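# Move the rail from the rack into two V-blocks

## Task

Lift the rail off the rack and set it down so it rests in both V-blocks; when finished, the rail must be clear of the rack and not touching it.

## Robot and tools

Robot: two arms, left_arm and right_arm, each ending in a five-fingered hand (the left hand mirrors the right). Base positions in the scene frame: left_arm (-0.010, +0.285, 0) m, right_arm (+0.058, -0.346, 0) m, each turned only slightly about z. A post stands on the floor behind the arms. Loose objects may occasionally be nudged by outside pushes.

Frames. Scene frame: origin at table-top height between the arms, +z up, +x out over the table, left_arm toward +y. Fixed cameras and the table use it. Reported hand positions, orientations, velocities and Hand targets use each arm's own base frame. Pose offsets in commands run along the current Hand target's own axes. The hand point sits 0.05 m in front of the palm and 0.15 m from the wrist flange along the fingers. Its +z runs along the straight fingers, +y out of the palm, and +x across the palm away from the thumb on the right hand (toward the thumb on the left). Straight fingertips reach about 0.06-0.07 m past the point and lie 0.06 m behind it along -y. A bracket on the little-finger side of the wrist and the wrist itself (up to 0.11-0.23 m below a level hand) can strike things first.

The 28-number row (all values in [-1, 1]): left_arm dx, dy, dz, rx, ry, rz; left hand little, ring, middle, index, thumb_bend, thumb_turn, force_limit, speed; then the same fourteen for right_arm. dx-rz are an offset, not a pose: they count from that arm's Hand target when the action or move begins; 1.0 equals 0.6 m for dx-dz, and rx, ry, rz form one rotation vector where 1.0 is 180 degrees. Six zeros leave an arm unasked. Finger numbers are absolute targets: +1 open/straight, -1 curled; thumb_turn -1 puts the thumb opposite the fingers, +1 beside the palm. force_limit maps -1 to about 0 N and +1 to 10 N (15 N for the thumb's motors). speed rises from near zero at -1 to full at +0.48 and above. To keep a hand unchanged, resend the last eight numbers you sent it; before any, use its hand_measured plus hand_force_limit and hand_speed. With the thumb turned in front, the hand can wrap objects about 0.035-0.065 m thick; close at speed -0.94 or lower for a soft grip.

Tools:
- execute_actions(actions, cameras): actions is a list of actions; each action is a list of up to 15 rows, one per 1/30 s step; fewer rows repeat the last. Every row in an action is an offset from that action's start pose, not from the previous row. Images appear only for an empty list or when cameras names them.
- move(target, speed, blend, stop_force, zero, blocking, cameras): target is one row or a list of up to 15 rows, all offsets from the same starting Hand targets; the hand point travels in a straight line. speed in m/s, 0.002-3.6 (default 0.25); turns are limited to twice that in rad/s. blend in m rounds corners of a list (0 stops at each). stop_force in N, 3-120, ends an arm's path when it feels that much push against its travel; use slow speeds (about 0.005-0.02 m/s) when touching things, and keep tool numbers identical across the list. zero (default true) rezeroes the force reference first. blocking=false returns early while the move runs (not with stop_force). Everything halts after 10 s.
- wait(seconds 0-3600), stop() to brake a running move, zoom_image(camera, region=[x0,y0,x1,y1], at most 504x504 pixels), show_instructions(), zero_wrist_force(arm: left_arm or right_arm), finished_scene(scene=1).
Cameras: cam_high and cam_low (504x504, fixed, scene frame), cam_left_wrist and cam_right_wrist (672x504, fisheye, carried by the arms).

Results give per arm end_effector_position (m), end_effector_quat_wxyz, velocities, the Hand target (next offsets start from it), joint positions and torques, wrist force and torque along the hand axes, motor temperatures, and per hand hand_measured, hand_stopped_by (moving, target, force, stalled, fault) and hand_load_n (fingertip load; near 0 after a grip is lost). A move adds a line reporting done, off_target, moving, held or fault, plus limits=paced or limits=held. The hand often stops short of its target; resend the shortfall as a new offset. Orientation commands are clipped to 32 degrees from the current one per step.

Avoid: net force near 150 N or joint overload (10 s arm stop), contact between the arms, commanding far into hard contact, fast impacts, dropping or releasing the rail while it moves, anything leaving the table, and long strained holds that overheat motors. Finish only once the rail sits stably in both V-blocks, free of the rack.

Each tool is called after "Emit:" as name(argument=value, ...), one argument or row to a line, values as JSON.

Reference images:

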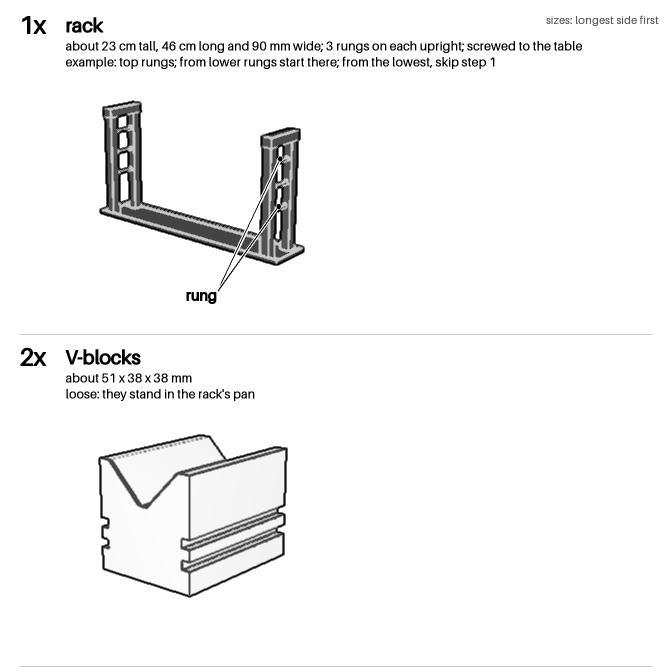

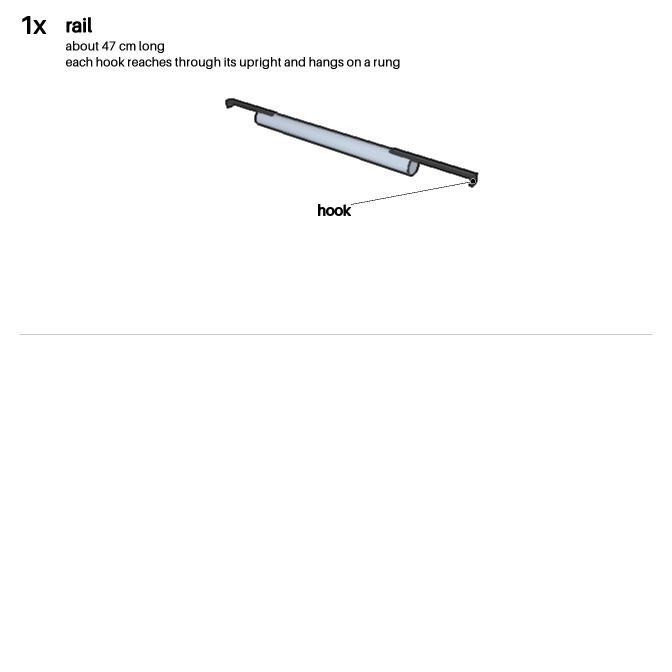

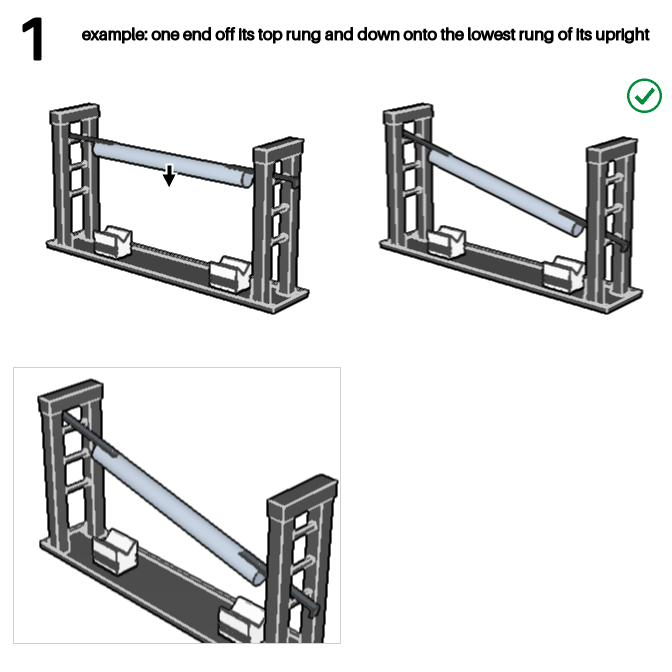

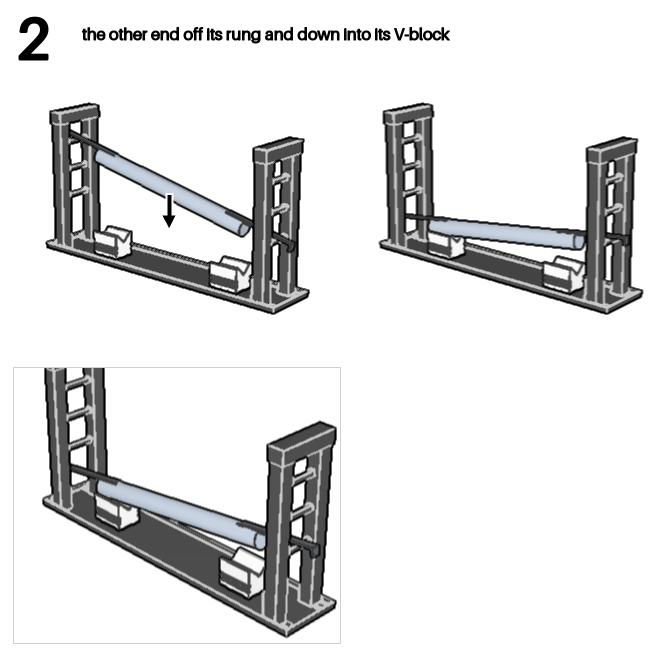

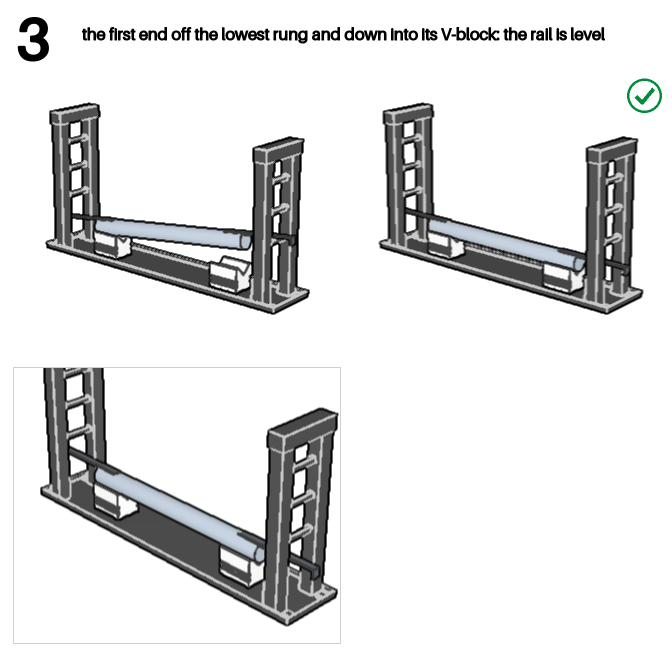

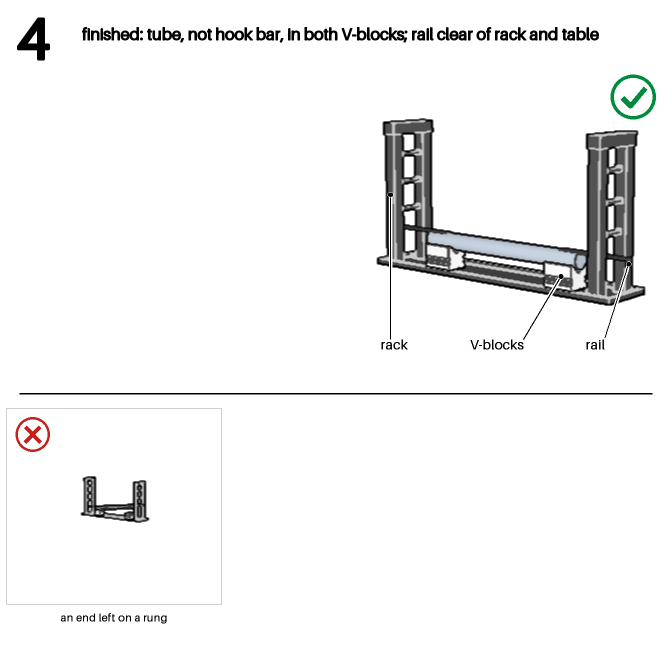

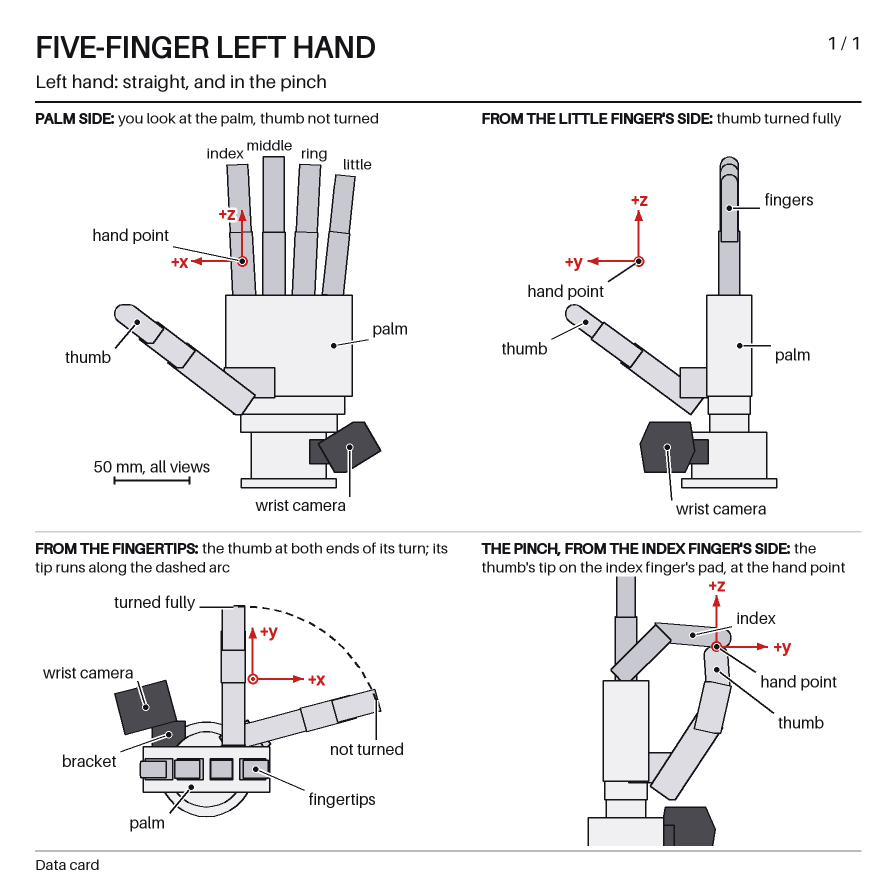

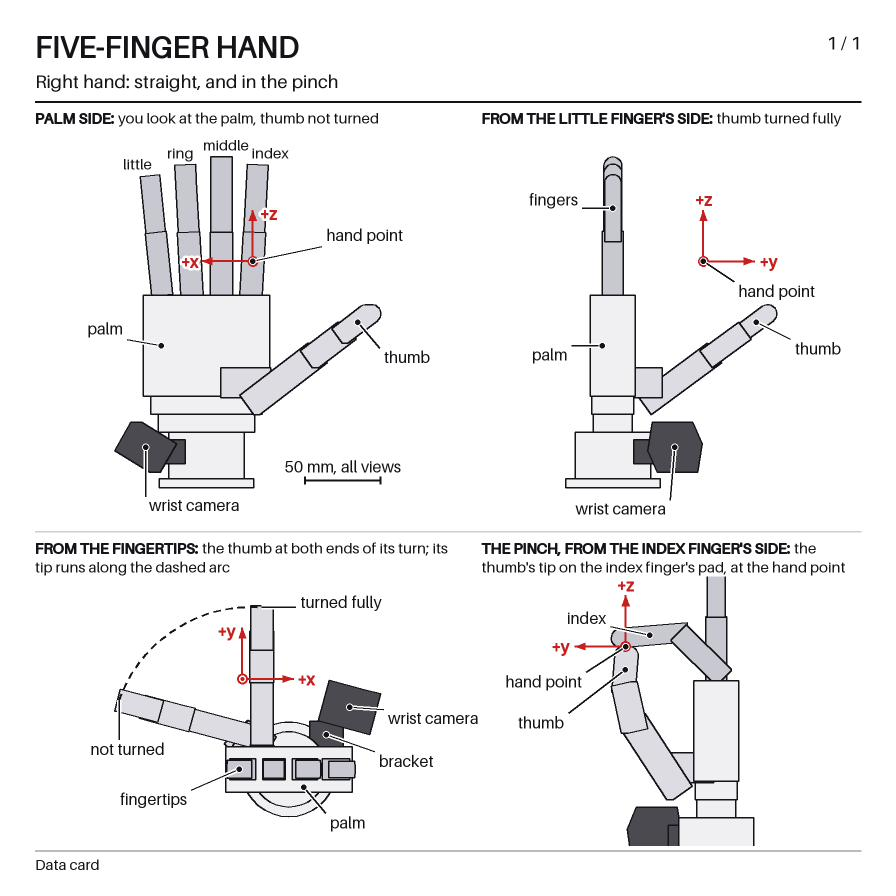

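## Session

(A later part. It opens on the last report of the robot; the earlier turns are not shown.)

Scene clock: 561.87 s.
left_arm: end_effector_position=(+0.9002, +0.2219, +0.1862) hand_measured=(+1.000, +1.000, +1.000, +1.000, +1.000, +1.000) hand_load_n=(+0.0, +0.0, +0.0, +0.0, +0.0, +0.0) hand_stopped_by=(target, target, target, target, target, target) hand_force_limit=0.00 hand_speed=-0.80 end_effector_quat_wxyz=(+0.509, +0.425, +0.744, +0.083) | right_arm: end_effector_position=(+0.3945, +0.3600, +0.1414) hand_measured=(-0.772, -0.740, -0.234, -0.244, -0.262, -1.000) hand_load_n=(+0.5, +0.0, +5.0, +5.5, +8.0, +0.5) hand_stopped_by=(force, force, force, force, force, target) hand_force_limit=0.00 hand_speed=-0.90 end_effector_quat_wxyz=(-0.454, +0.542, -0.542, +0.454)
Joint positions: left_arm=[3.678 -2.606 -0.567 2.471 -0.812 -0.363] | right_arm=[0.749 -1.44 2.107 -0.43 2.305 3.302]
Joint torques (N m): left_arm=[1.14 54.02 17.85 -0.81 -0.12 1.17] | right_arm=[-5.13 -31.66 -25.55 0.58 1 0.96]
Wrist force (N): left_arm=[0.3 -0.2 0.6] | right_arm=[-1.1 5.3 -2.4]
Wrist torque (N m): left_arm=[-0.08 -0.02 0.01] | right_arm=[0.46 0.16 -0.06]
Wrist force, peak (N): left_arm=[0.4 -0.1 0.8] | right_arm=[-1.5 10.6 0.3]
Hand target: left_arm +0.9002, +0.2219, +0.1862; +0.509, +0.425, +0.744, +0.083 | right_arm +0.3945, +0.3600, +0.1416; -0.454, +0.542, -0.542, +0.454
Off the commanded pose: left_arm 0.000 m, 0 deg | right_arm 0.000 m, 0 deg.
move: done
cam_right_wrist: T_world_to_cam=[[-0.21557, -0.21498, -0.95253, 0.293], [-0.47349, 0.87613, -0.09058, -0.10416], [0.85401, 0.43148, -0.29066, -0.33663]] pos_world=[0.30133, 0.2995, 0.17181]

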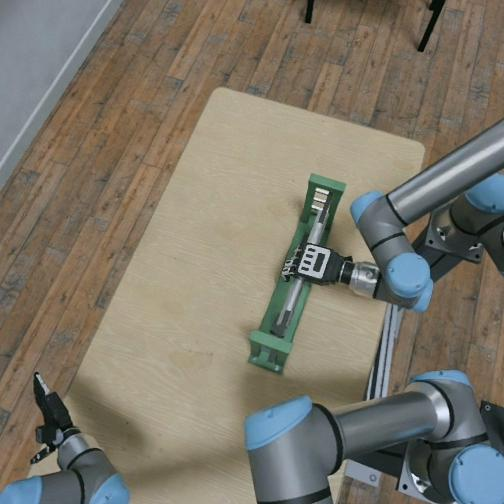

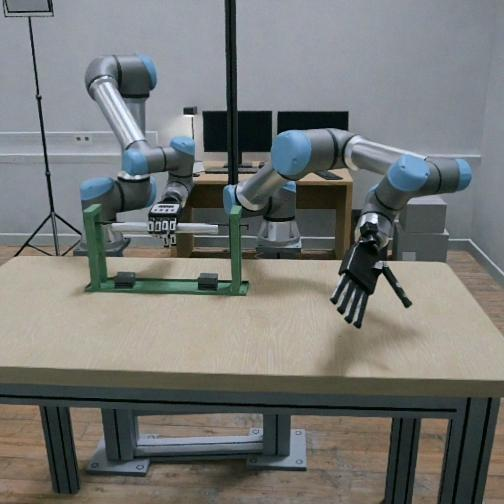

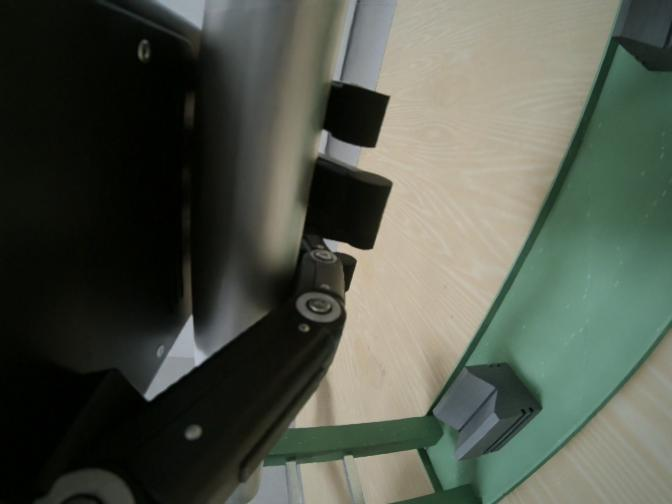

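Emit:
move(
  target=[0,0,0,0,0,0,1,1,1,1,1,1,0,-0.8,0,0.0118,0.0020,0,0,0,-0.9,-0.9,-0.28,-0.28,-0.6,-1,0.0,-0.9],
  speed=0.02,
  cameras=["cam_high","cam_low","cam_right_wrist"],
)

Emit:
zoom_image(
  camera="cam_low",
  region=[75, 190, 255, 300],
)

Scene clock: 565.27 s.
left_arm: end_effector_position=(+0.9002, +0.2219, +0.1862) hand_measured=(+1.000, +1.000, +1.000, +1.000, +1.000, +1.000) hand_load_n=(+0.0, +0.0, +0.0, +0.0, +0.0, +0.0) hand_stopped_by=(target, target, target, target, target, target) hand_force_limit=0.00 hand_speed=-0.80 end_effector_quat_wxyz=(+0.509, +0.425, +0.744, +0.083) | right_arm: end_effector_position=(+0.3953, +0.3603, +0.1385) hand_measured=(-0.772, -0.740, -0.234, -0.244, -0.262, -1.000) hand_load_n=(+0.0, +0.0, +5.0, +5.5, +7.5, +0.5) hand_stopped_by=(force, force, force, force, force, target) hand_force_limit=0.00 hand_speed=-0.90 end_effector_quat_wxyz=(-0.455, +0.541, -0.542, +0.455)
Joint positions: left_arm=[3.678 -2.606 -0.567 2.471 -0.812 -0.363] | right_arm=[0.748 -1.433 2.111 -0.444 2.306 3.301]
Joint torques (N m): left_arm=[0.48 53.64 19.78 -0.73 0.01 1.17] | right_arm=[-0.26 -22.41 -16.05 -1.28 0.21 -0.04]
Wrist force (N): left_arm=[-0.1 -0.1 0.4] | right_arm=[-1.5 1.9 -1.6]
Wrist torque (N m): left_arm=[-0.05 0.02 -0.01] | right_arm=[0.40 0.24 -0.10]
Wrist force, peak (N): left_arm=[0.4 -0.2 0.7] | right_arm=[9.9 -124.7 -35.5]
Hand target: left_arm +0.9002, +0.2219, +0.1862; +0.509, +0.425, +0.744, +0.083 | right_arm +0.3953, +0.3603, +0.1385; -0.455, +0.541, -0.542, +0.455 (not the last commanded pose)
Off the commanded pose: left_arm 0.000 m, 0 deg | right_arm 0.004 m, 0 deg.
FORCE FAULT: contact force on the right arm reached its limit, and that arm stopped. The contact can be on any part of that arm, not only on its tool. That arm's remaining commands of this call were not run. That arm is still stopped at the end of this call. That arm stays stopped for about 10 more seconds. Until then a move that you send moves the other arm only, and its call returns only when the move has ended. Once the stop has ended, the next robot result says so. If the stop ends while you think or write, that arm runs what you send next, counted from a new Hand target: where the arm stands when the stop ends. While its stop runs, that arm, its gripper or tool too, takes no new command. Until it ends, the stop uses up actions while you think or wait. An arm that is not stopped still takes commands.
move: fault (right_arm)
cam_right_wrist: T_world_to_cam=[[-0.21285, -0.21249, -0.9537, 0.28873], [-0.47212, 0.87692, -0.09001, -0.10523], [0.85545, 0.4311, -0.28698, -0.3393]] pos_world=[0.30203, 0.2999, 0.16851]

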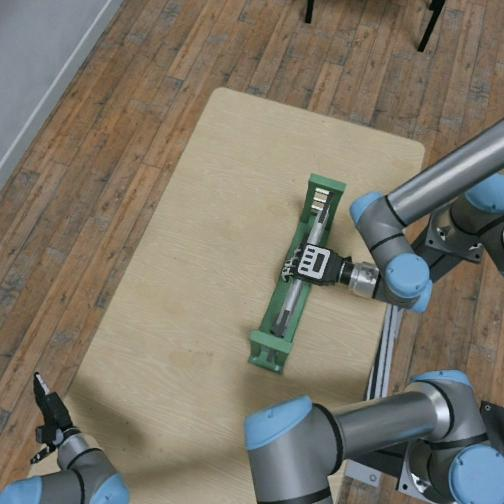

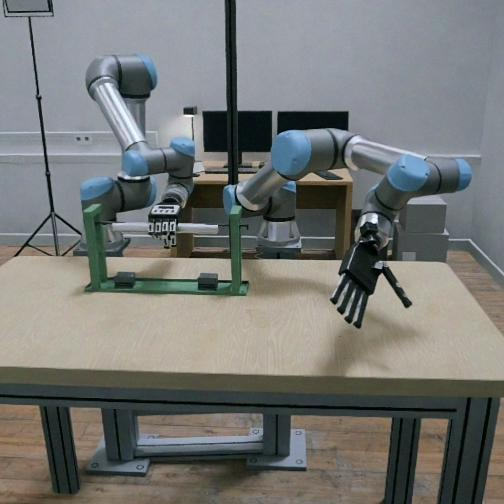

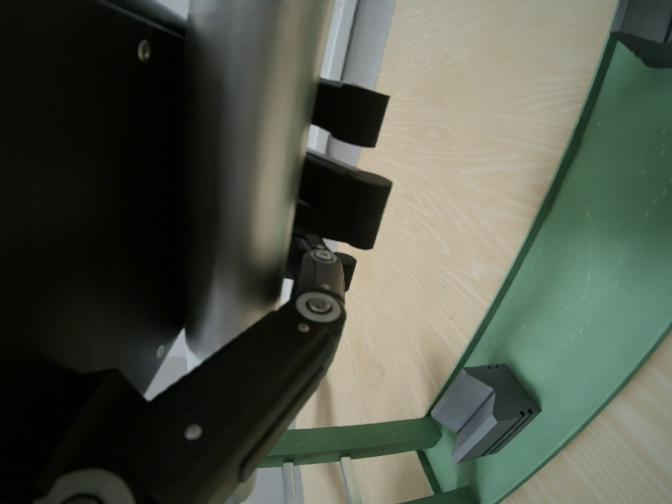

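Scaled by 2.800 from the camera's image (finer frame: 720x720).

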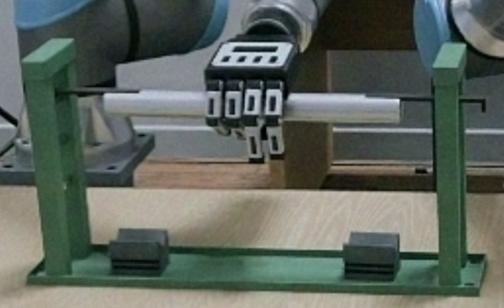

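Emit:
wait(
  seconds=8,
)

Scene clock: 578.47 s.
left_arm: end_effector_position=(+0.9002, +0.2219, +0.1862) hand_measured=(+1.000, +1.000, +1.000, +1.000, +1.000, +1.000) hand_load_n=(+0.0, +0.0, +0.0, +0.0, +0.0, +0.0) hand_stopped_by=(target, target, target, target, target, target) hand_force_limit=0.00 hand_speed=-0.80 end_effector_quat_wxyz=(+0.509, +0.425, +0.744, +0.083) | right_arm: end_effector_position=(+0.3953, +0.3603, +0.1385) hand_measured=(-0.772, -0.740, -0.234, -0.244, -0.262, -1.000) hand_load_n=(+0.0, +0.0, +5.0, +5.5, +8.0, +0.5) hand_stopped_by=(force, force, force, force, force, target) hand_force_limit=0.00 hand_speed=-0.90 end_effector_quat_wxyz=(-0.455, +0.541, -0.542, +0.455)
Joint positions: left_arm=[3.678 -2.606 -0.567 2.471 -0.812 -0.363] | right_arm=[0.748 -1.433 2.111 -0.444 2.306 3.301]
Joint torques (N m): left_arm=[1.03 53.08 18.08 -0.52 -0.16 1.41] | right_arm=[-0.37 -22.28 -16.08 -1.26 0.29 -0.01]
Wrist force (N): left_arm=[0.3 -0.1 0.6] | right_arm=[-1.4 1.6 -1.6]
Wrist torque (N m): left_arm=[-0.05 -0.04 0.02] | right_arm=[0.35 0.22 -0.11]
Wrist force, peak (N): left_arm=[0.6 -0.4 1.0] | right_arm=[-1.6 2.1 -1.8]
Hand target: left_arm +0.9002, +0.2219, +0.1862; +0.509, +0.425, +0.744, +0.083 | right_arm +0.3953, +0.3603, +0.1385; -0.455, +0.541, -0.542, +0.455 (not the last commanded pose)
Off the commanded pose: left_arm 0.000 m, 0 deg | right_arm 0.004 m, 0 deg.
FORCE FAULT, CONTINUED: the right arm's stop, for the force fault that an earlier result reported, is over. The rest of the stop counts as 19 of the actions that you can send in this scene. That arm's target is now where it stood when the stop ended, not its last command. That arm accepts commands again.
wait: 8.00 s; at rest from the start

Emit:
move(
  target=[
    [0,0,0,0,0,0,1,1,1,1,1,1,0,-0.8,0,0,0,0,0,0,0.3,0.3,0.3,0.3,0.95,-1,-0.7,-0.3],
    [0,0,0,0,0,0,1,1,1,1,1,1,0,-0.8,0,-0.005,-0.03,0,0,0,0.3,0.3,0.3,0.3,0.95,-1,-0.7,-0.3],
  ],
  speed=0.03,
  cameras=["cam_high","cam_low","cam_right_wrist"],
)

Emit:
zoom_image(
  camera="cam_high",
  region=[290, 160, 360, 230],
)

Emit:
zoom_image(
  camera="cam_high",
  region=[235, 290, 315, 380],
)

Emit:
zoom_image(
  camera="cam_right_wrist",
  region=[180, 0, 480, 350],
)

Scene clock: 589.63 s.
left_arm: end_effector_position=(+0.9002, +0.2219, +0.1862) hand_measured=(+1.000, +1.000, +1.000, +1.000, +1.000, +1.000) hand_load_n=(+0.0, +0.0, +0.0, +0.0, +0.0, +0.0) hand_stopped_by=(target, target, target, target, target, target) hand_force_limit=0.00 hand_speed=-0.80 end_effector_quat_wxyz=(+0.509, +0.425, +0.744, +0.083) | right_arm: end_effector_position=(+0.3779, +0.3602, +0.1446) hand_measured=(+0.300, +0.300, +0.300, +0.300, +0.950, -1.000) hand_load_n=(+0.0, +0.0, +0.0, +0.0, +0.0, +0.0) hand_stopped_by=(target, target, target, target, target, target) hand_force_limit=-0.70 hand_speed=-0.30 end_effector_quat_wxyz=(-0.455, +0.541, -0.542, +0.455)
Joint positions: left_arm=[3.678 -2.606 -0.567 2.471 -0.812 -0.363] | right_arm=[0.784 -1.459 2.121 -0.421 2.341 3.313]
Joint torques (N m): left_arm=[0.5 53.02 19.23 -0.69 -0.22 1.55] | right_arm=[-7.95 -10.89 -16.02 -2.22 -2.46 -0.62]
Wrist force (N): left_arm=[0.1 0.1 0.6] | right_arm=[-1.5 2.1 -1.5]
Wrist torque (N m): left_arm=[-0.03 0.00 0.00] | right_arm=[0.42 0.24 -0.12]
Wrist force, peak (N): left_arm=[0.6 -0.3 0.7] | right_arm=[-1.7 2.2 -1.7]
Hand target: left_arm +0.9002, +0.2219, +0.1862; +0.509, +0.425, +0.744, +0.083 | right_arm +0.3781, +0.3603, +0.1446; -0.455, +0.541, -0.542, +0.455
Off the commanded pose: left_arm 0.000 m, 0 deg | right_arm 0.000 m, 0 deg.
move: done
cam_right_wrist: T_world_to_cam=[[-0.21298, -0.21249, -0.95367, 0.29085], [-0.47193, 0.87703, -0.09002, -0.11289], [0.85553, 0.43089, -0.28707, -0.32256]] pos_world=[0.28463, 0.2998, 0.17461]

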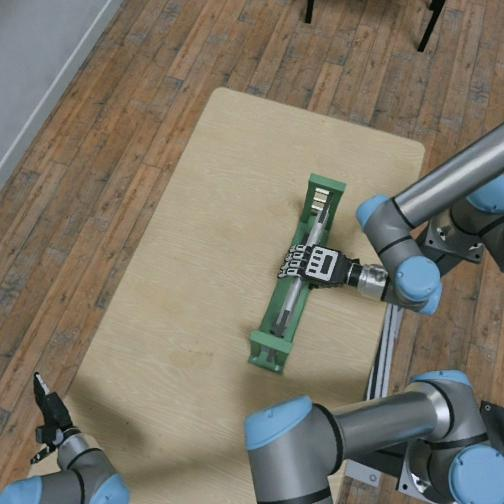

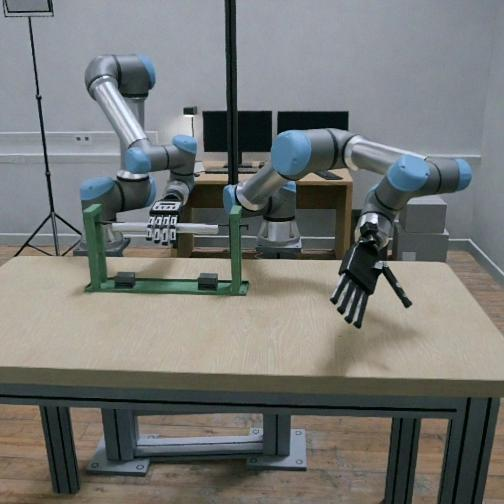

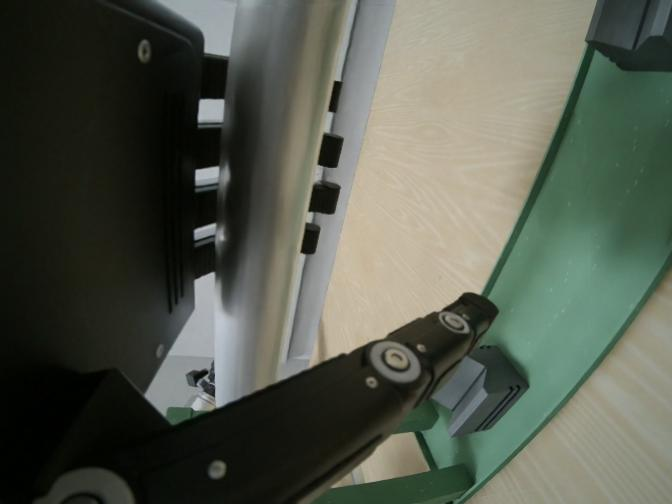

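Scaled by 7.200 from the camera's image (finer frame: 720x720).

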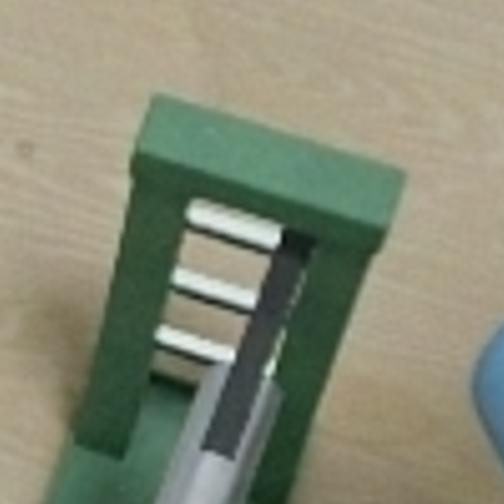

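Scaled by 5.600 from the camera's image (finer frame: 720x720).

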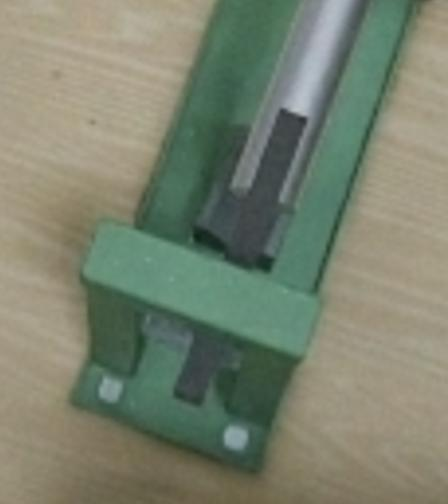

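Scaled by 1.440 from the camera's image (finer frame: 960x720).

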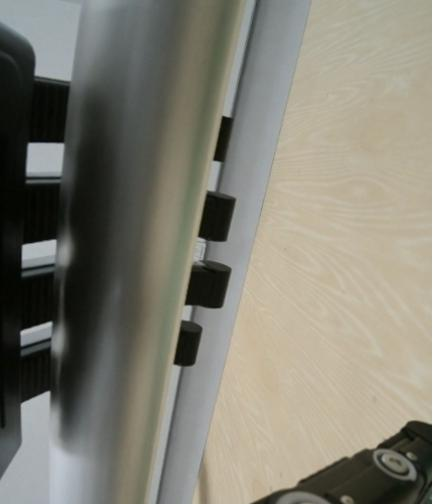

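Emit:
move(
  target=[0,0,0,0,0,0,1,1,1,1,1,1,0,-0.8,0,-0.0070,-0.0440,-0.25,0,0,0.3,0.3,0.3,0.3,0.95,-1,-0.7,-0.3],
  speed=0.06,
  stop_force=12,
  cameras=["cam_low","cam_right_wrist"],
)

Emit:
zoom_image(
  camera="cam_right_wrist",
  region=[180, 0, 480, 350],
)

Scene clock: 610.60 s.
left_arm: end_effector_position=(+0.9002, +0.2219, +0.1862) hand_measured=(+1.000, +1.000, +1.000, +1.000, +1.000, +1.000) hand_load_n=(+0.0, +0.0, +0.0, +0.0, +0.0, +0.0) hand_stopped_by=(target, target, target, target, target, target) hand_force_limit=0.00 hand_speed=-0.80 end_effector_quat_wxyz=(+0.509, +0.425, +0.744, +0.083) | right_arm: end_effector_position=(+0.3528, +0.3604, +0.1533) hand_measured=(+0.300, +0.300, +0.300, +0.300, +0.950, -1.000) hand_load_n=(+0.0, +0.0, +0.0, +0.0, +0.0, +0.0) hand_stopped_by=(target, target, target, target, target, target) hand_force_limit=-0.70 hand_speed=-0.30 end_effector_quat_wxyz=(-0.214, +0.674, -0.675, +0.213)
Joint positions: left_arm=[3.678 -2.606 -0.567 2.471 -0.812 -0.363] | right_arm=[0.582 -1.304 1.64 0.703 1.892 3.637]
Joint torques (N m): left_arm=[0.93 52.34 18.62 -0.52 -0.46 1.72] | right_arm=[7.73 -40.27 -5.69 1.59 2.73 -1.6]
Wrist force (N): left_arm=[-0.1 0.1 0.6] | right_arm=[-1.0 0.9 -0.6]
Wrist torque (N m): left_arm=[-0.02 0.03 -0.01] | right_arm=[0.15 0.16 -0.11]
Wrist force, peak (N): left_arm=[0.7 -0.2 0.6] | right_arm=[-1.7 2.1 -1.7]
Hand target: left_arm +0.9002, +0.2219, +0.1862; +0.509, +0.425, +0.744, +0.083 | right_arm +0.3528, +0.3604, +0.1533; -0.214, +0.674, -0.675, +0.213
Off the commanded pose: left_arm 0.000 m, 0 deg | right_arm 0.000 m, 0 deg.
move: done
cam_right_wrist: T_world_to_cam=[[-0.8247, -0.21256, -0.52411, 0.44371], [-0.39819, 0.87631, 0.27116, -0.20522], [0.40164, 0.43231, -0.80733, -0.05933]] pos_world=[0.30804, 0.2998, 0.2403]

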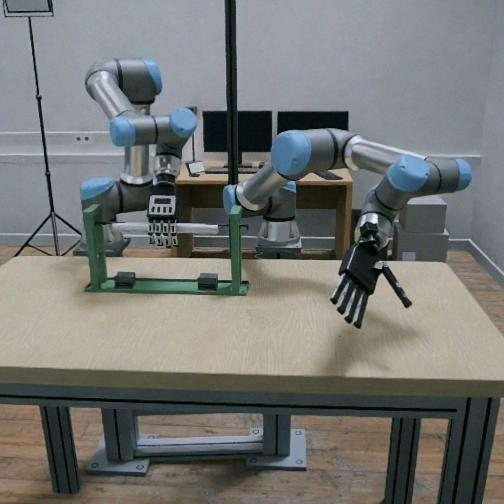

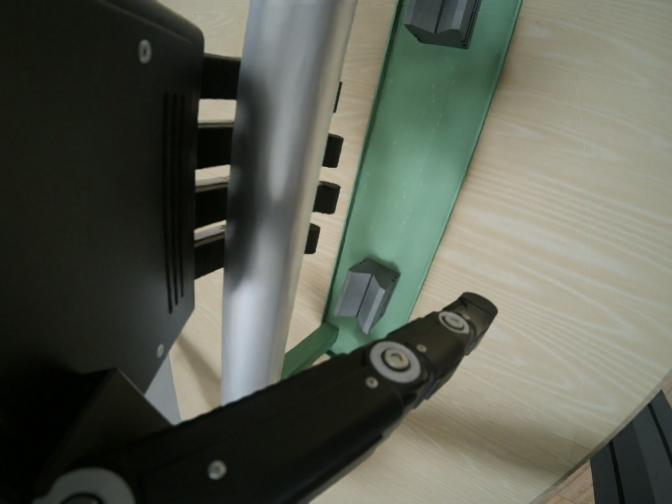

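Scaled by 1.440 from the camera's image (finer frame: 960x720).

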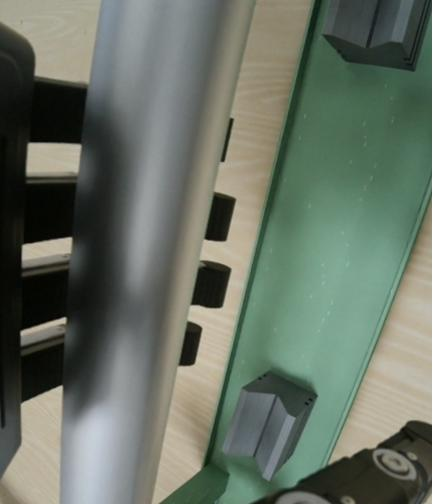

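Emit:
move(
  target=[0,0,0,0,0,0,1,1,1,1,1,1,0,-0.8,0,0,0,0,0,0,-0.05,-0.05,-0.05,-0.05,0.95,-1,-0.8,-0.85],
  cameras=["cam_right_wrist"],
)

Emit:
zoom_image(
  camera="cam_right_wrist",
  region=[180, 0, 480, 350],
)

Scene clock: 615.00 s.
left_arm: end_effector_position=(+0.9002, +0.2219, +0.1862) hand_measured=(+1.000, +1.000, +1.000, +1.000, +1.000, +1.000) hand_load_n=(+0.0, +0.0, +0.0, +0.0, +0.0, +0.0) hand_stopped_by=(target, target, target, target, target, target) hand_force_limit=0.00 hand_speed=-0.80 end_effector_quat_wxyz=(+0.509, +0.425, +0.744, +0.083) | right_arm: end_effector_position=(+0.3528, +0.3604, +0.1533) hand_measured=(-0.050, -0.050, -0.050, -0.050, +0.950, -1.000) hand_load_n=(+0.5, +0.0, +0.0, +0.5, +0.0, +0.0) hand_stopped_by=(target, target, target, target, target, target) hand_force_limit=-0.80 hand_speed=-0.85 end_effector_quat_wxyz=(-0.214, +0.674, -0.675, +0.213)
Joint positions: left_arm=[3.678 -2.606 -0.567 2.471 -0.812 -0.363] | right_arm=[0.582 -1.304 1.64 0.703 1.892 3.637]
Joint torques (N m): left_arm=[-0.03 53.79 19 -0.69 -0.44 1.66] | right_arm=[7.01 -40.25 -6.43 2.64 2.39 -1.66]
Wrist force (N): left_arm=[0.1 -0.1 0.5] | right_arm=[-1.1 -0.4 0.6]
Wrist torque (N m): left_arm=[-0.05 -0.01 0.01] | right_arm=[0.01 0.15 -0.15]
Wrist force, peak (N): left_arm=[0.3 0.0 0.9] | right_arm=[-1.3 0.9 -1.0]
Hand target: left_arm +0.9002, +0.2219, +0.1862; +0.509, +0.425, +0.744, +0.083 | right_arm +0.3528, +0.3604, +0.1533; -0.214, +0.674, -0.675, +0.213
Off the commanded pose: left_arm 0.000 m, 0 deg | right_arm 0.000 m, 0 deg.
move: done
cam_right_wrist: T_world_to_cam=[[-0.82467, -0.21263, -0.52413, 0.4437], [-0.39825, 0.8763, 0.27111, -0.2051], [0.40164, 0.43231, -0.80733, -0.05928]] pos_world=[0.30804, 0.2997, 0.2403]

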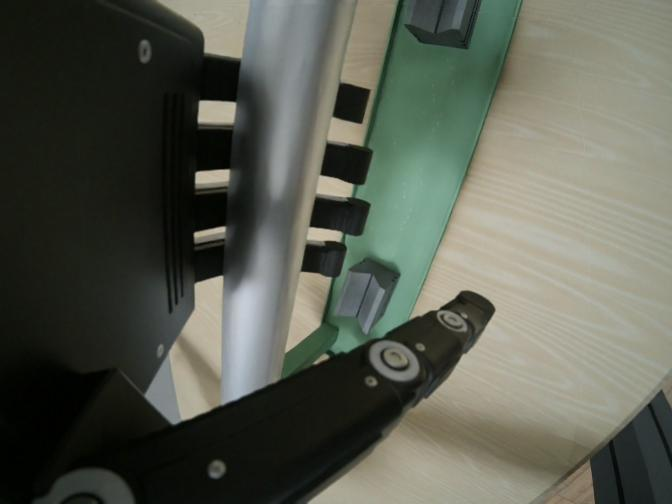

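Scaled by 1.440 from the camera's image (finer frame: 960x720).

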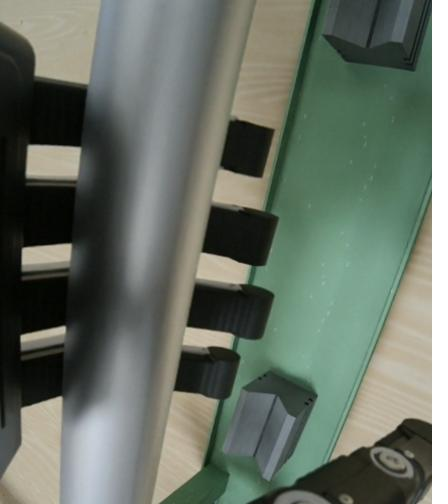

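Emit:
move(
  target=[0,0,0,0,0,0,1,1,1,1,1,1,0,-0.8,0,0,0,0,0,0,-0.05,-0.05,-0.05,-0.05,-0.2,-1,-0.8,-0.75],
  cameras=["cam_right_wrist"],
)

Emit:
zoom_image(
  camera="cam_right_wrist",
  region=[180, 0, 480, 350],
)

Scene clock: 621.30 s.
left_arm: end_effector_position=(+0.9002, +0.2219, +0.1862) hand_measured=(+1.000, +1.000, +1.000, +1.000, +1.000, +1.000) hand_load_n=(+0.0, +0.0, +0.0, +0.0, +0.0, +0.0) hand_stopped_by=(target, target, target, target, target, target) hand_force_limit=0.00 hand_speed=-0.80 end_effector_quat_wxyz=(+0.509, +0.425, +0.744, +0.083) | right_arm: end_effector_position=(+0.3528, +0.3604, +0.1533) hand_measured=(-0.050, -0.050, -0.050, -0.050, -0.108, -1.000) hand_load_n=(+0.5, +0.0, +0.0, +0.5, +3.0, +0.0) hand_stopped_by=(target, target, target, target, force, target) hand_force_limit=-0.80 hand_speed=-0.75 end_effector_quat_wxyz=(-0.214, +0.674, -0.675, +0.213)
Joint positions: left_arm=[3.678 -2.606 -0.567 2.471 -0.812 -0.363] | right_arm=[0.582 -1.304 1.64 0.703 1.892 3.637]
Joint torques (N m): left_arm=[0.69 52.33 18.24 -0.71 -0.46 1.83] | right_arm=[4.44 -39.56 -12.48 2.55 1.83 -1.56]
Wrist force (N): left_arm=[0.1 0.0 0.5] | right_arm=[-1.0 2.2 0.5]
Wrist torque (N m): left_arm=[-0.03 0.00 0.00] | right_arm=[0.19 0.14 -0.12]
Wrist force, peak (N): left_arm=[-0.2 -0.3 0.9] | right_arm=[-1.0 2.4 0.7]
Hand target: left_arm +0.9002, +0.2219, +0.1862; +0.509, +0.425, +0.744, +0.083 | right_arm +0.3528, +0.3604, +0.1533; -0.214, +0.674, -0.675, +0.213
Off the commanded pose: left_arm 0.000 m, 0 deg | right_arm 0.000 m, 0 deg.
move: done
cam_right_wrist: T_world_to_cam=[[-0.82467, -0.21263, -0.52413, 0.4437], [-0.39825, 0.8763, 0.27111, -0.2051], [0.40164, 0.43231, -0.80733, -0.05928]] pos_world=[0.30804, 0.2997, 0.2403]

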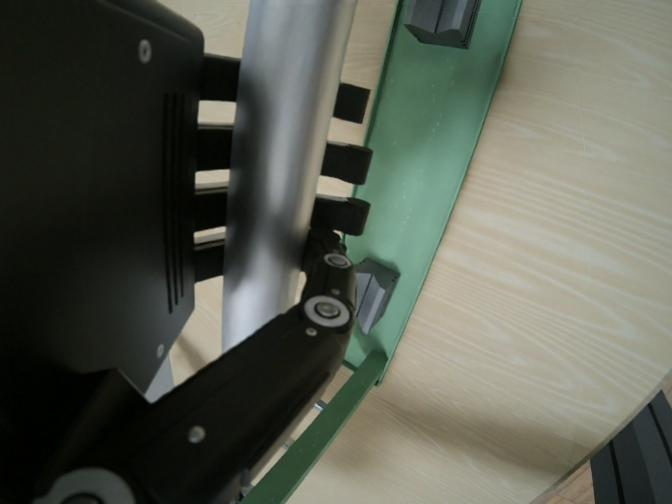

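Scaled by 1.440 from the camera's image (finer frame: 960x720).

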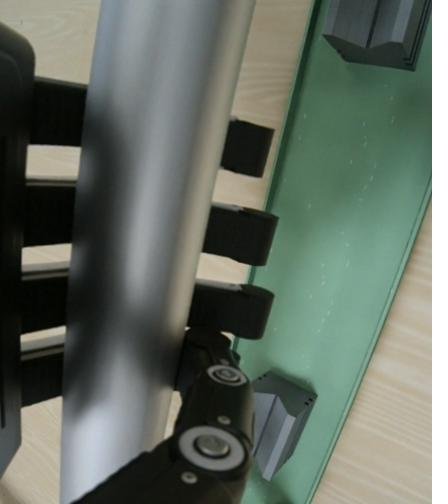

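Emit:
move(
  target=[
    [0,0,0,0,0,0,1,1,1,1,1,1,0,-0.8,0,0,0,0,0,0,-0.05,-0.05,-0.05,-0.05,-0.35,-1,-0.4,-0.9],
    [0,0,0,0,0,0,1,1,1,1,1,1,0,-0.8,0,-0.0076,-0.0109,0,0,0,-0.05,-0.05,-0.05,-0.05,-0.35,-1,-0.4,-0.9],
  ],
  speed=0.02,
  cameras=["cam_low","cam_right_wrist"],
)

Emit:
zoom_image(
  camera="cam_right_wrist",
  region=[180, 0, 480, 350],
)

Emit:
zoom_image(
  camera="cam_low",
  region=[75, 190, 255, 300],
)

Scene clock: 627.77 s.
left_arm: end_effector_position=(+0.9002, +0.2219, +0.1862) hand_measured=(+1.000, +1.000, +1.000, +1.000, +1.000, +1.000) hand_load_n=(+0.0, +0.0, +0.0, +0.0, +0.0, +0.0) hand_stopped_by=(target, target, target, target, target, target) hand_force_limit=0.00 hand_speed=-0.80 end_effector_quat_wxyz=(+0.509, +0.425, +0.744, +0.083) | right_arm: end_effector_position=(+0.3528, +0.3604, +0.1614) hand_measured=(-0.050, -0.050, -0.050, -0.050, -0.118, -1.000) hand_load_n=(+1.5, +1.5, +0.0, +0.5, +7.0, +0.5) hand_stopped_by=(target, target, target, target, force, target) hand_force_limit=-0.40 hand_speed=-0.90 end_effector_quat_wxyz=(-0.214, +0.674, -0.675, +0.213)
Joint positions: left_arm=[3.678 -2.606 -0.567 2.471 -0.812 -0.363] | right_arm=[0.582 -1.31 1.626 0.723 1.892 3.637]
Joint torques (N m): left_arm=[1.45 52.61 19.63 -0.68 -0.63 1.86] | right_arm=[6.63 -30.39 -13.07 -0.74 1.58 -0.97]
Wrist force (N): left_arm=[-0.1 0.3 0.6] | right_arm=[-1.5 6.2 6.1]
Wrist torque (N m): left_arm=[0.00 0.03 -0.02] | right_arm=[0.21 -0.04 -0.05]
Wrist force, peak (N): left_arm=[0.3 0.1 0.8] | right_arm=[-1.5 6.2 6.1]
Hand target: left_arm +0.9002, +0.2219, +0.1862; +0.509, +0.425, +0.744, +0.083 | right_arm +0.3528, +0.3603, +0.1612; -0.214, +0.674, -0.675, +0.213
Off the commanded pose: left_arm 0.000 m, 0 deg | right_arm 0.000 m, 0 deg.
move: done
cam_right_wrist: T_world_to_cam=[[-0.82461, -0.21256, -0.52426, 0.44799], [-0.39828, 0.87626, 0.27117, -0.20732], [0.40174, 0.43241, -0.80723, -0.05275]] pos_world=[0.30804, 0.2997, 0.2485]

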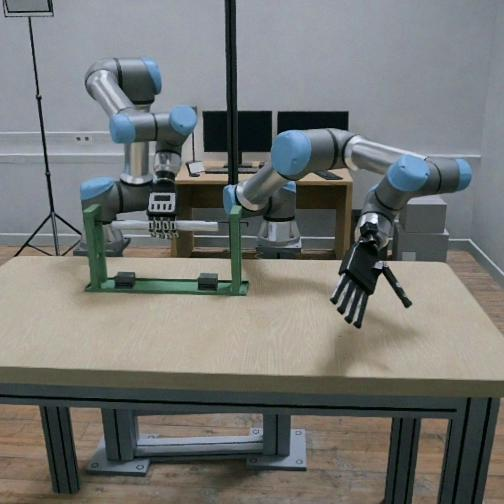

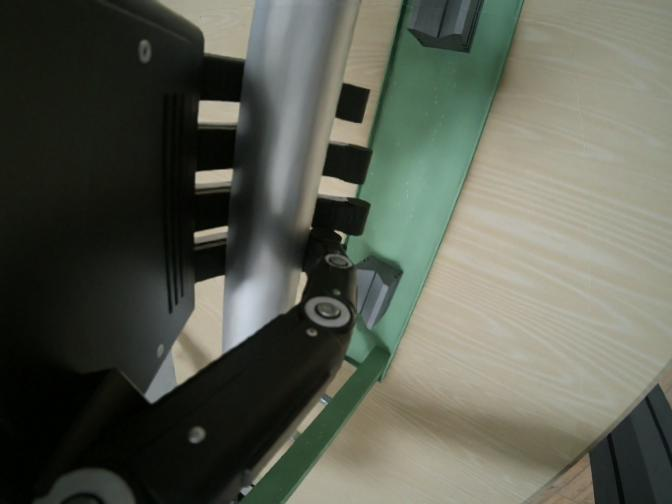

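Scaled by 1.440 from the camera's image (finer frame: 960x720).

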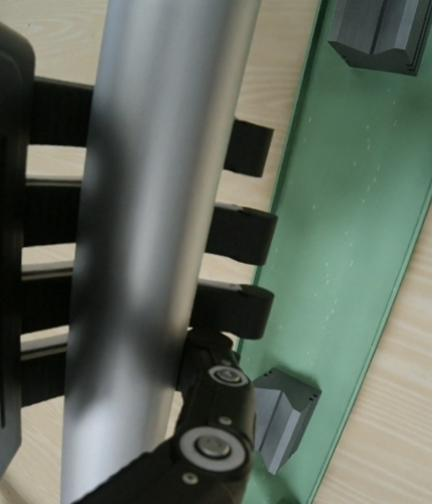

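Scaled by 2.800 from the camera's image (finer frame: 720x720).

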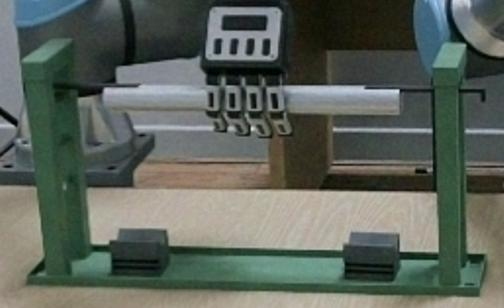

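Emit:
move(
  target=[
    [0,0,0,0,0,0,1,1,1,1,1,1,0,-0.8,0,-0.0067,-0.0096,0,0,0,-0.05,-0.05,-0.05,-0.05,-0.35,-1,-0.4,-0.9],
    [0,0,0,0,0,0,1,1,1,1,1,1,0,-0.8,0,-0.0231,0.0019,0,0,0,-0.05,-0.05,-0.05,-0.05,-0.35,-1,-0.4,-0.9],
  ],
  speed=0.03,
  cameras=["cam_high","cam_low","cam_right_wrist"],
)

Emit:
zoom_image(
  camera="cam_high",
  region=[290, 160, 360, 230],
)

Emit:
zoom_image(
  camera="cam_high",
  region=[235, 290, 315, 380],
)

Emit:
zoom_image(
  camera="cam_low",
  region=[75, 190, 255, 300],
)

Scene clock: 636.00 s.
left_arm: end_effector_position=(+0.9002, +0.2219, +0.1862) hand_measured=(+1.000, +1.000, +1.000, +1.000, +1.000, +1.000) hand_load_n=(+0.0, +0.0, +0.0, +0.0, +0.0, +0.0) hand_stopped_by=(target, target, target, target, target, target) hand_force_limit=0.00 hand_speed=-0.80 end_effector_quat_wxyz=(+0.509, +0.425, +0.744, +0.083) | right_arm: end_effector_position=(+0.3649, +0.3604, +0.1683) hand_measured=(-0.050, -0.050, -0.050, -0.050, -0.118, -1.000) hand_load_n=(+1.0, +1.5, +0.0, +1.0, +8.0, +1.5) hand_stopped_by=(target, target, target, target, force, target) hand_force_limit=-0.40 hand_speed=-0.90 end_effector_quat_wxyz=(-0.214, +0.674, -0.675, +0.213) end_effector_velocity=(-0.002, +0.001, +0.000) end_effector_angular_velocity=(+0.003, -0.001, -0.001)
Joint positions: left_arm=[3.678 -2.606 -0.567 2.471 -0.812 -0.363] | right_arm=[0.565 -1.298 1.591 0.741 1.883 3.622]
Joint velocities: left_arm=[within noise] | right_arm=[0.002 -0.003 0.003 0 0 0.005]
Joint torques (N m): left_arm=[1.33 52.18 19.07 -0.71 -0.52 1.9] | right_arm=[6.78 -44.17 -7.58 2.89 1.05 1.64]
Wrist force (N): left_arm=[0.2 0.1 0.5] | right_arm=[-1.0 6.1 5.6]
Wrist torque (N m): left_arm=[-0.01 -0.02 0.00] | right_arm=[0.18 -0.03 0.17]
Wrist force, peak (N): left_arm=[0.6 -0.1 0.6] | right_arm=[-1.5 6.8 6.9]
Hand target: left_arm +0.9002, +0.2219, +0.1862; +0.509, +0.425, +0.744, +0.083 | right_arm +0.3647, +0.3603, +0.1683; -0.214, +0.674, -0.675, +0.213
Off the commanded pose: left_arm 0.000 m, 0 deg | right_arm 0.000 m, 0 deg.
move: done
cam_right_wrist: T_world_to_cam=[[-0.82466, -0.21273, -0.5241, 0.4617], [-0.39837, 0.87622, 0.27117, -0.20429], [0.40154, 0.43241, -0.80733, -0.05199]] pos_world=[0.32024, 0.2997, 0.2554]

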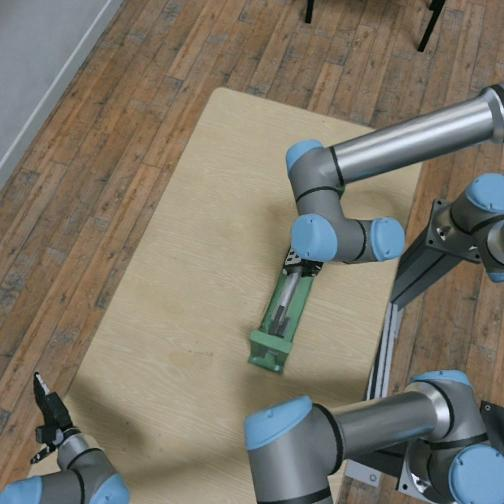

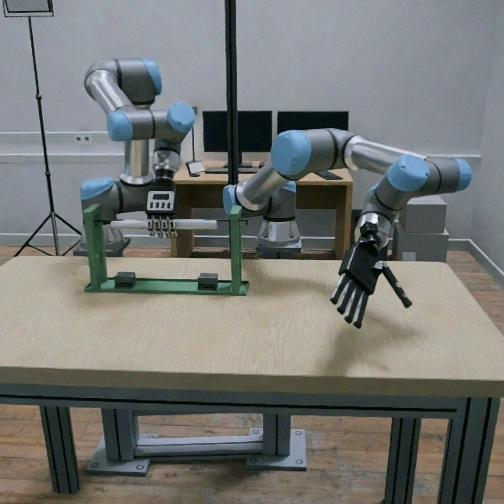

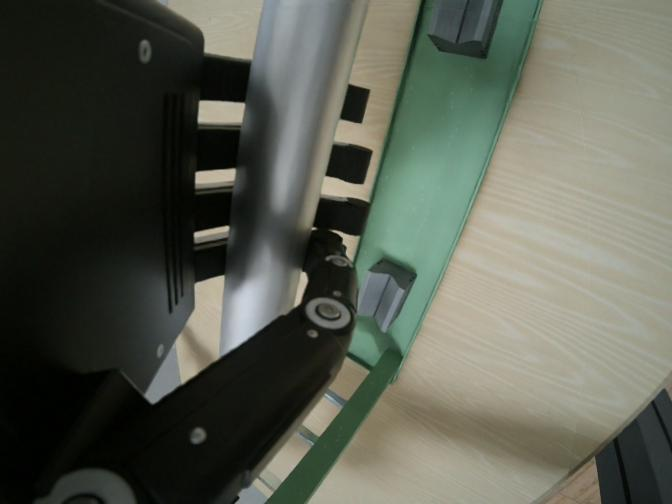

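Scaled by 7.200 from the camera's image (finer frame: 720x720).

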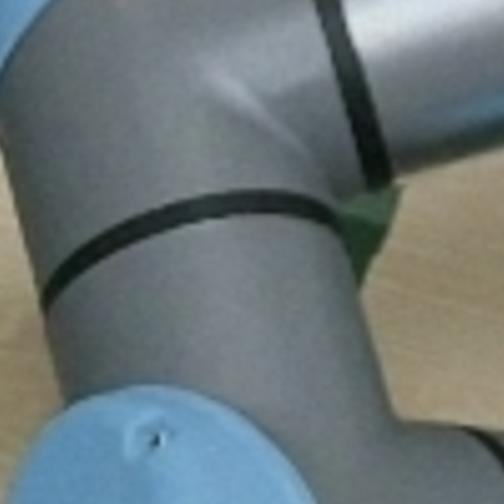

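Scaled by 5.600 from the camera's image (finer frame: 720x720).

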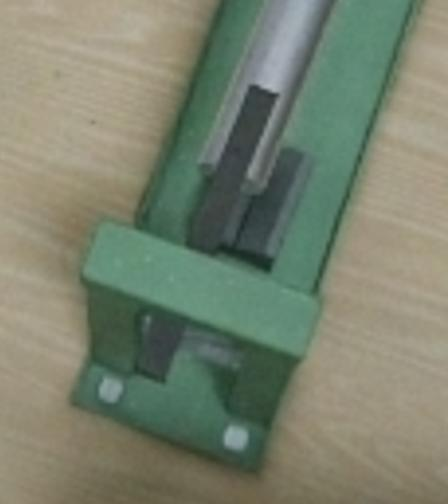

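Scaled by 2.800 from the camera's image (finer frame: 720x720).

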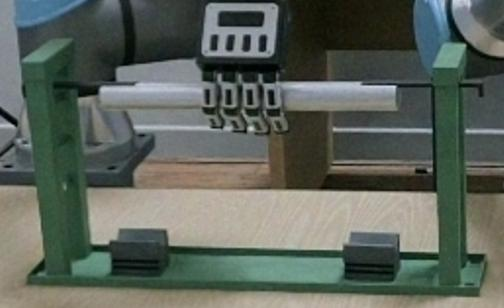

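Emit:
zoom_image(
  camera="cam_right_wrist",
  region=[180, 0, 480, 350],
)

Emit:
zoom_image(
  camera="cam_high",
  region=[240, 260, 320, 380],
)

Scaled by 1.440 from the camera's image (finer frame: 960x720).

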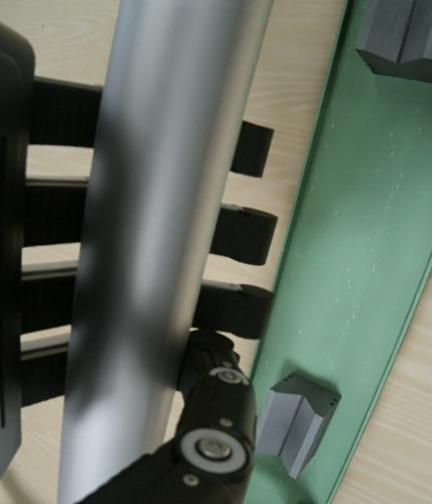

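Scaled by 4.200 from the camera's image (finer frame: 720x720).

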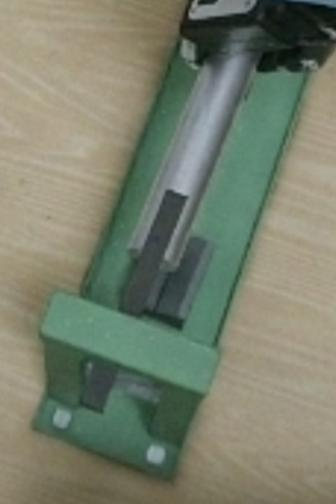

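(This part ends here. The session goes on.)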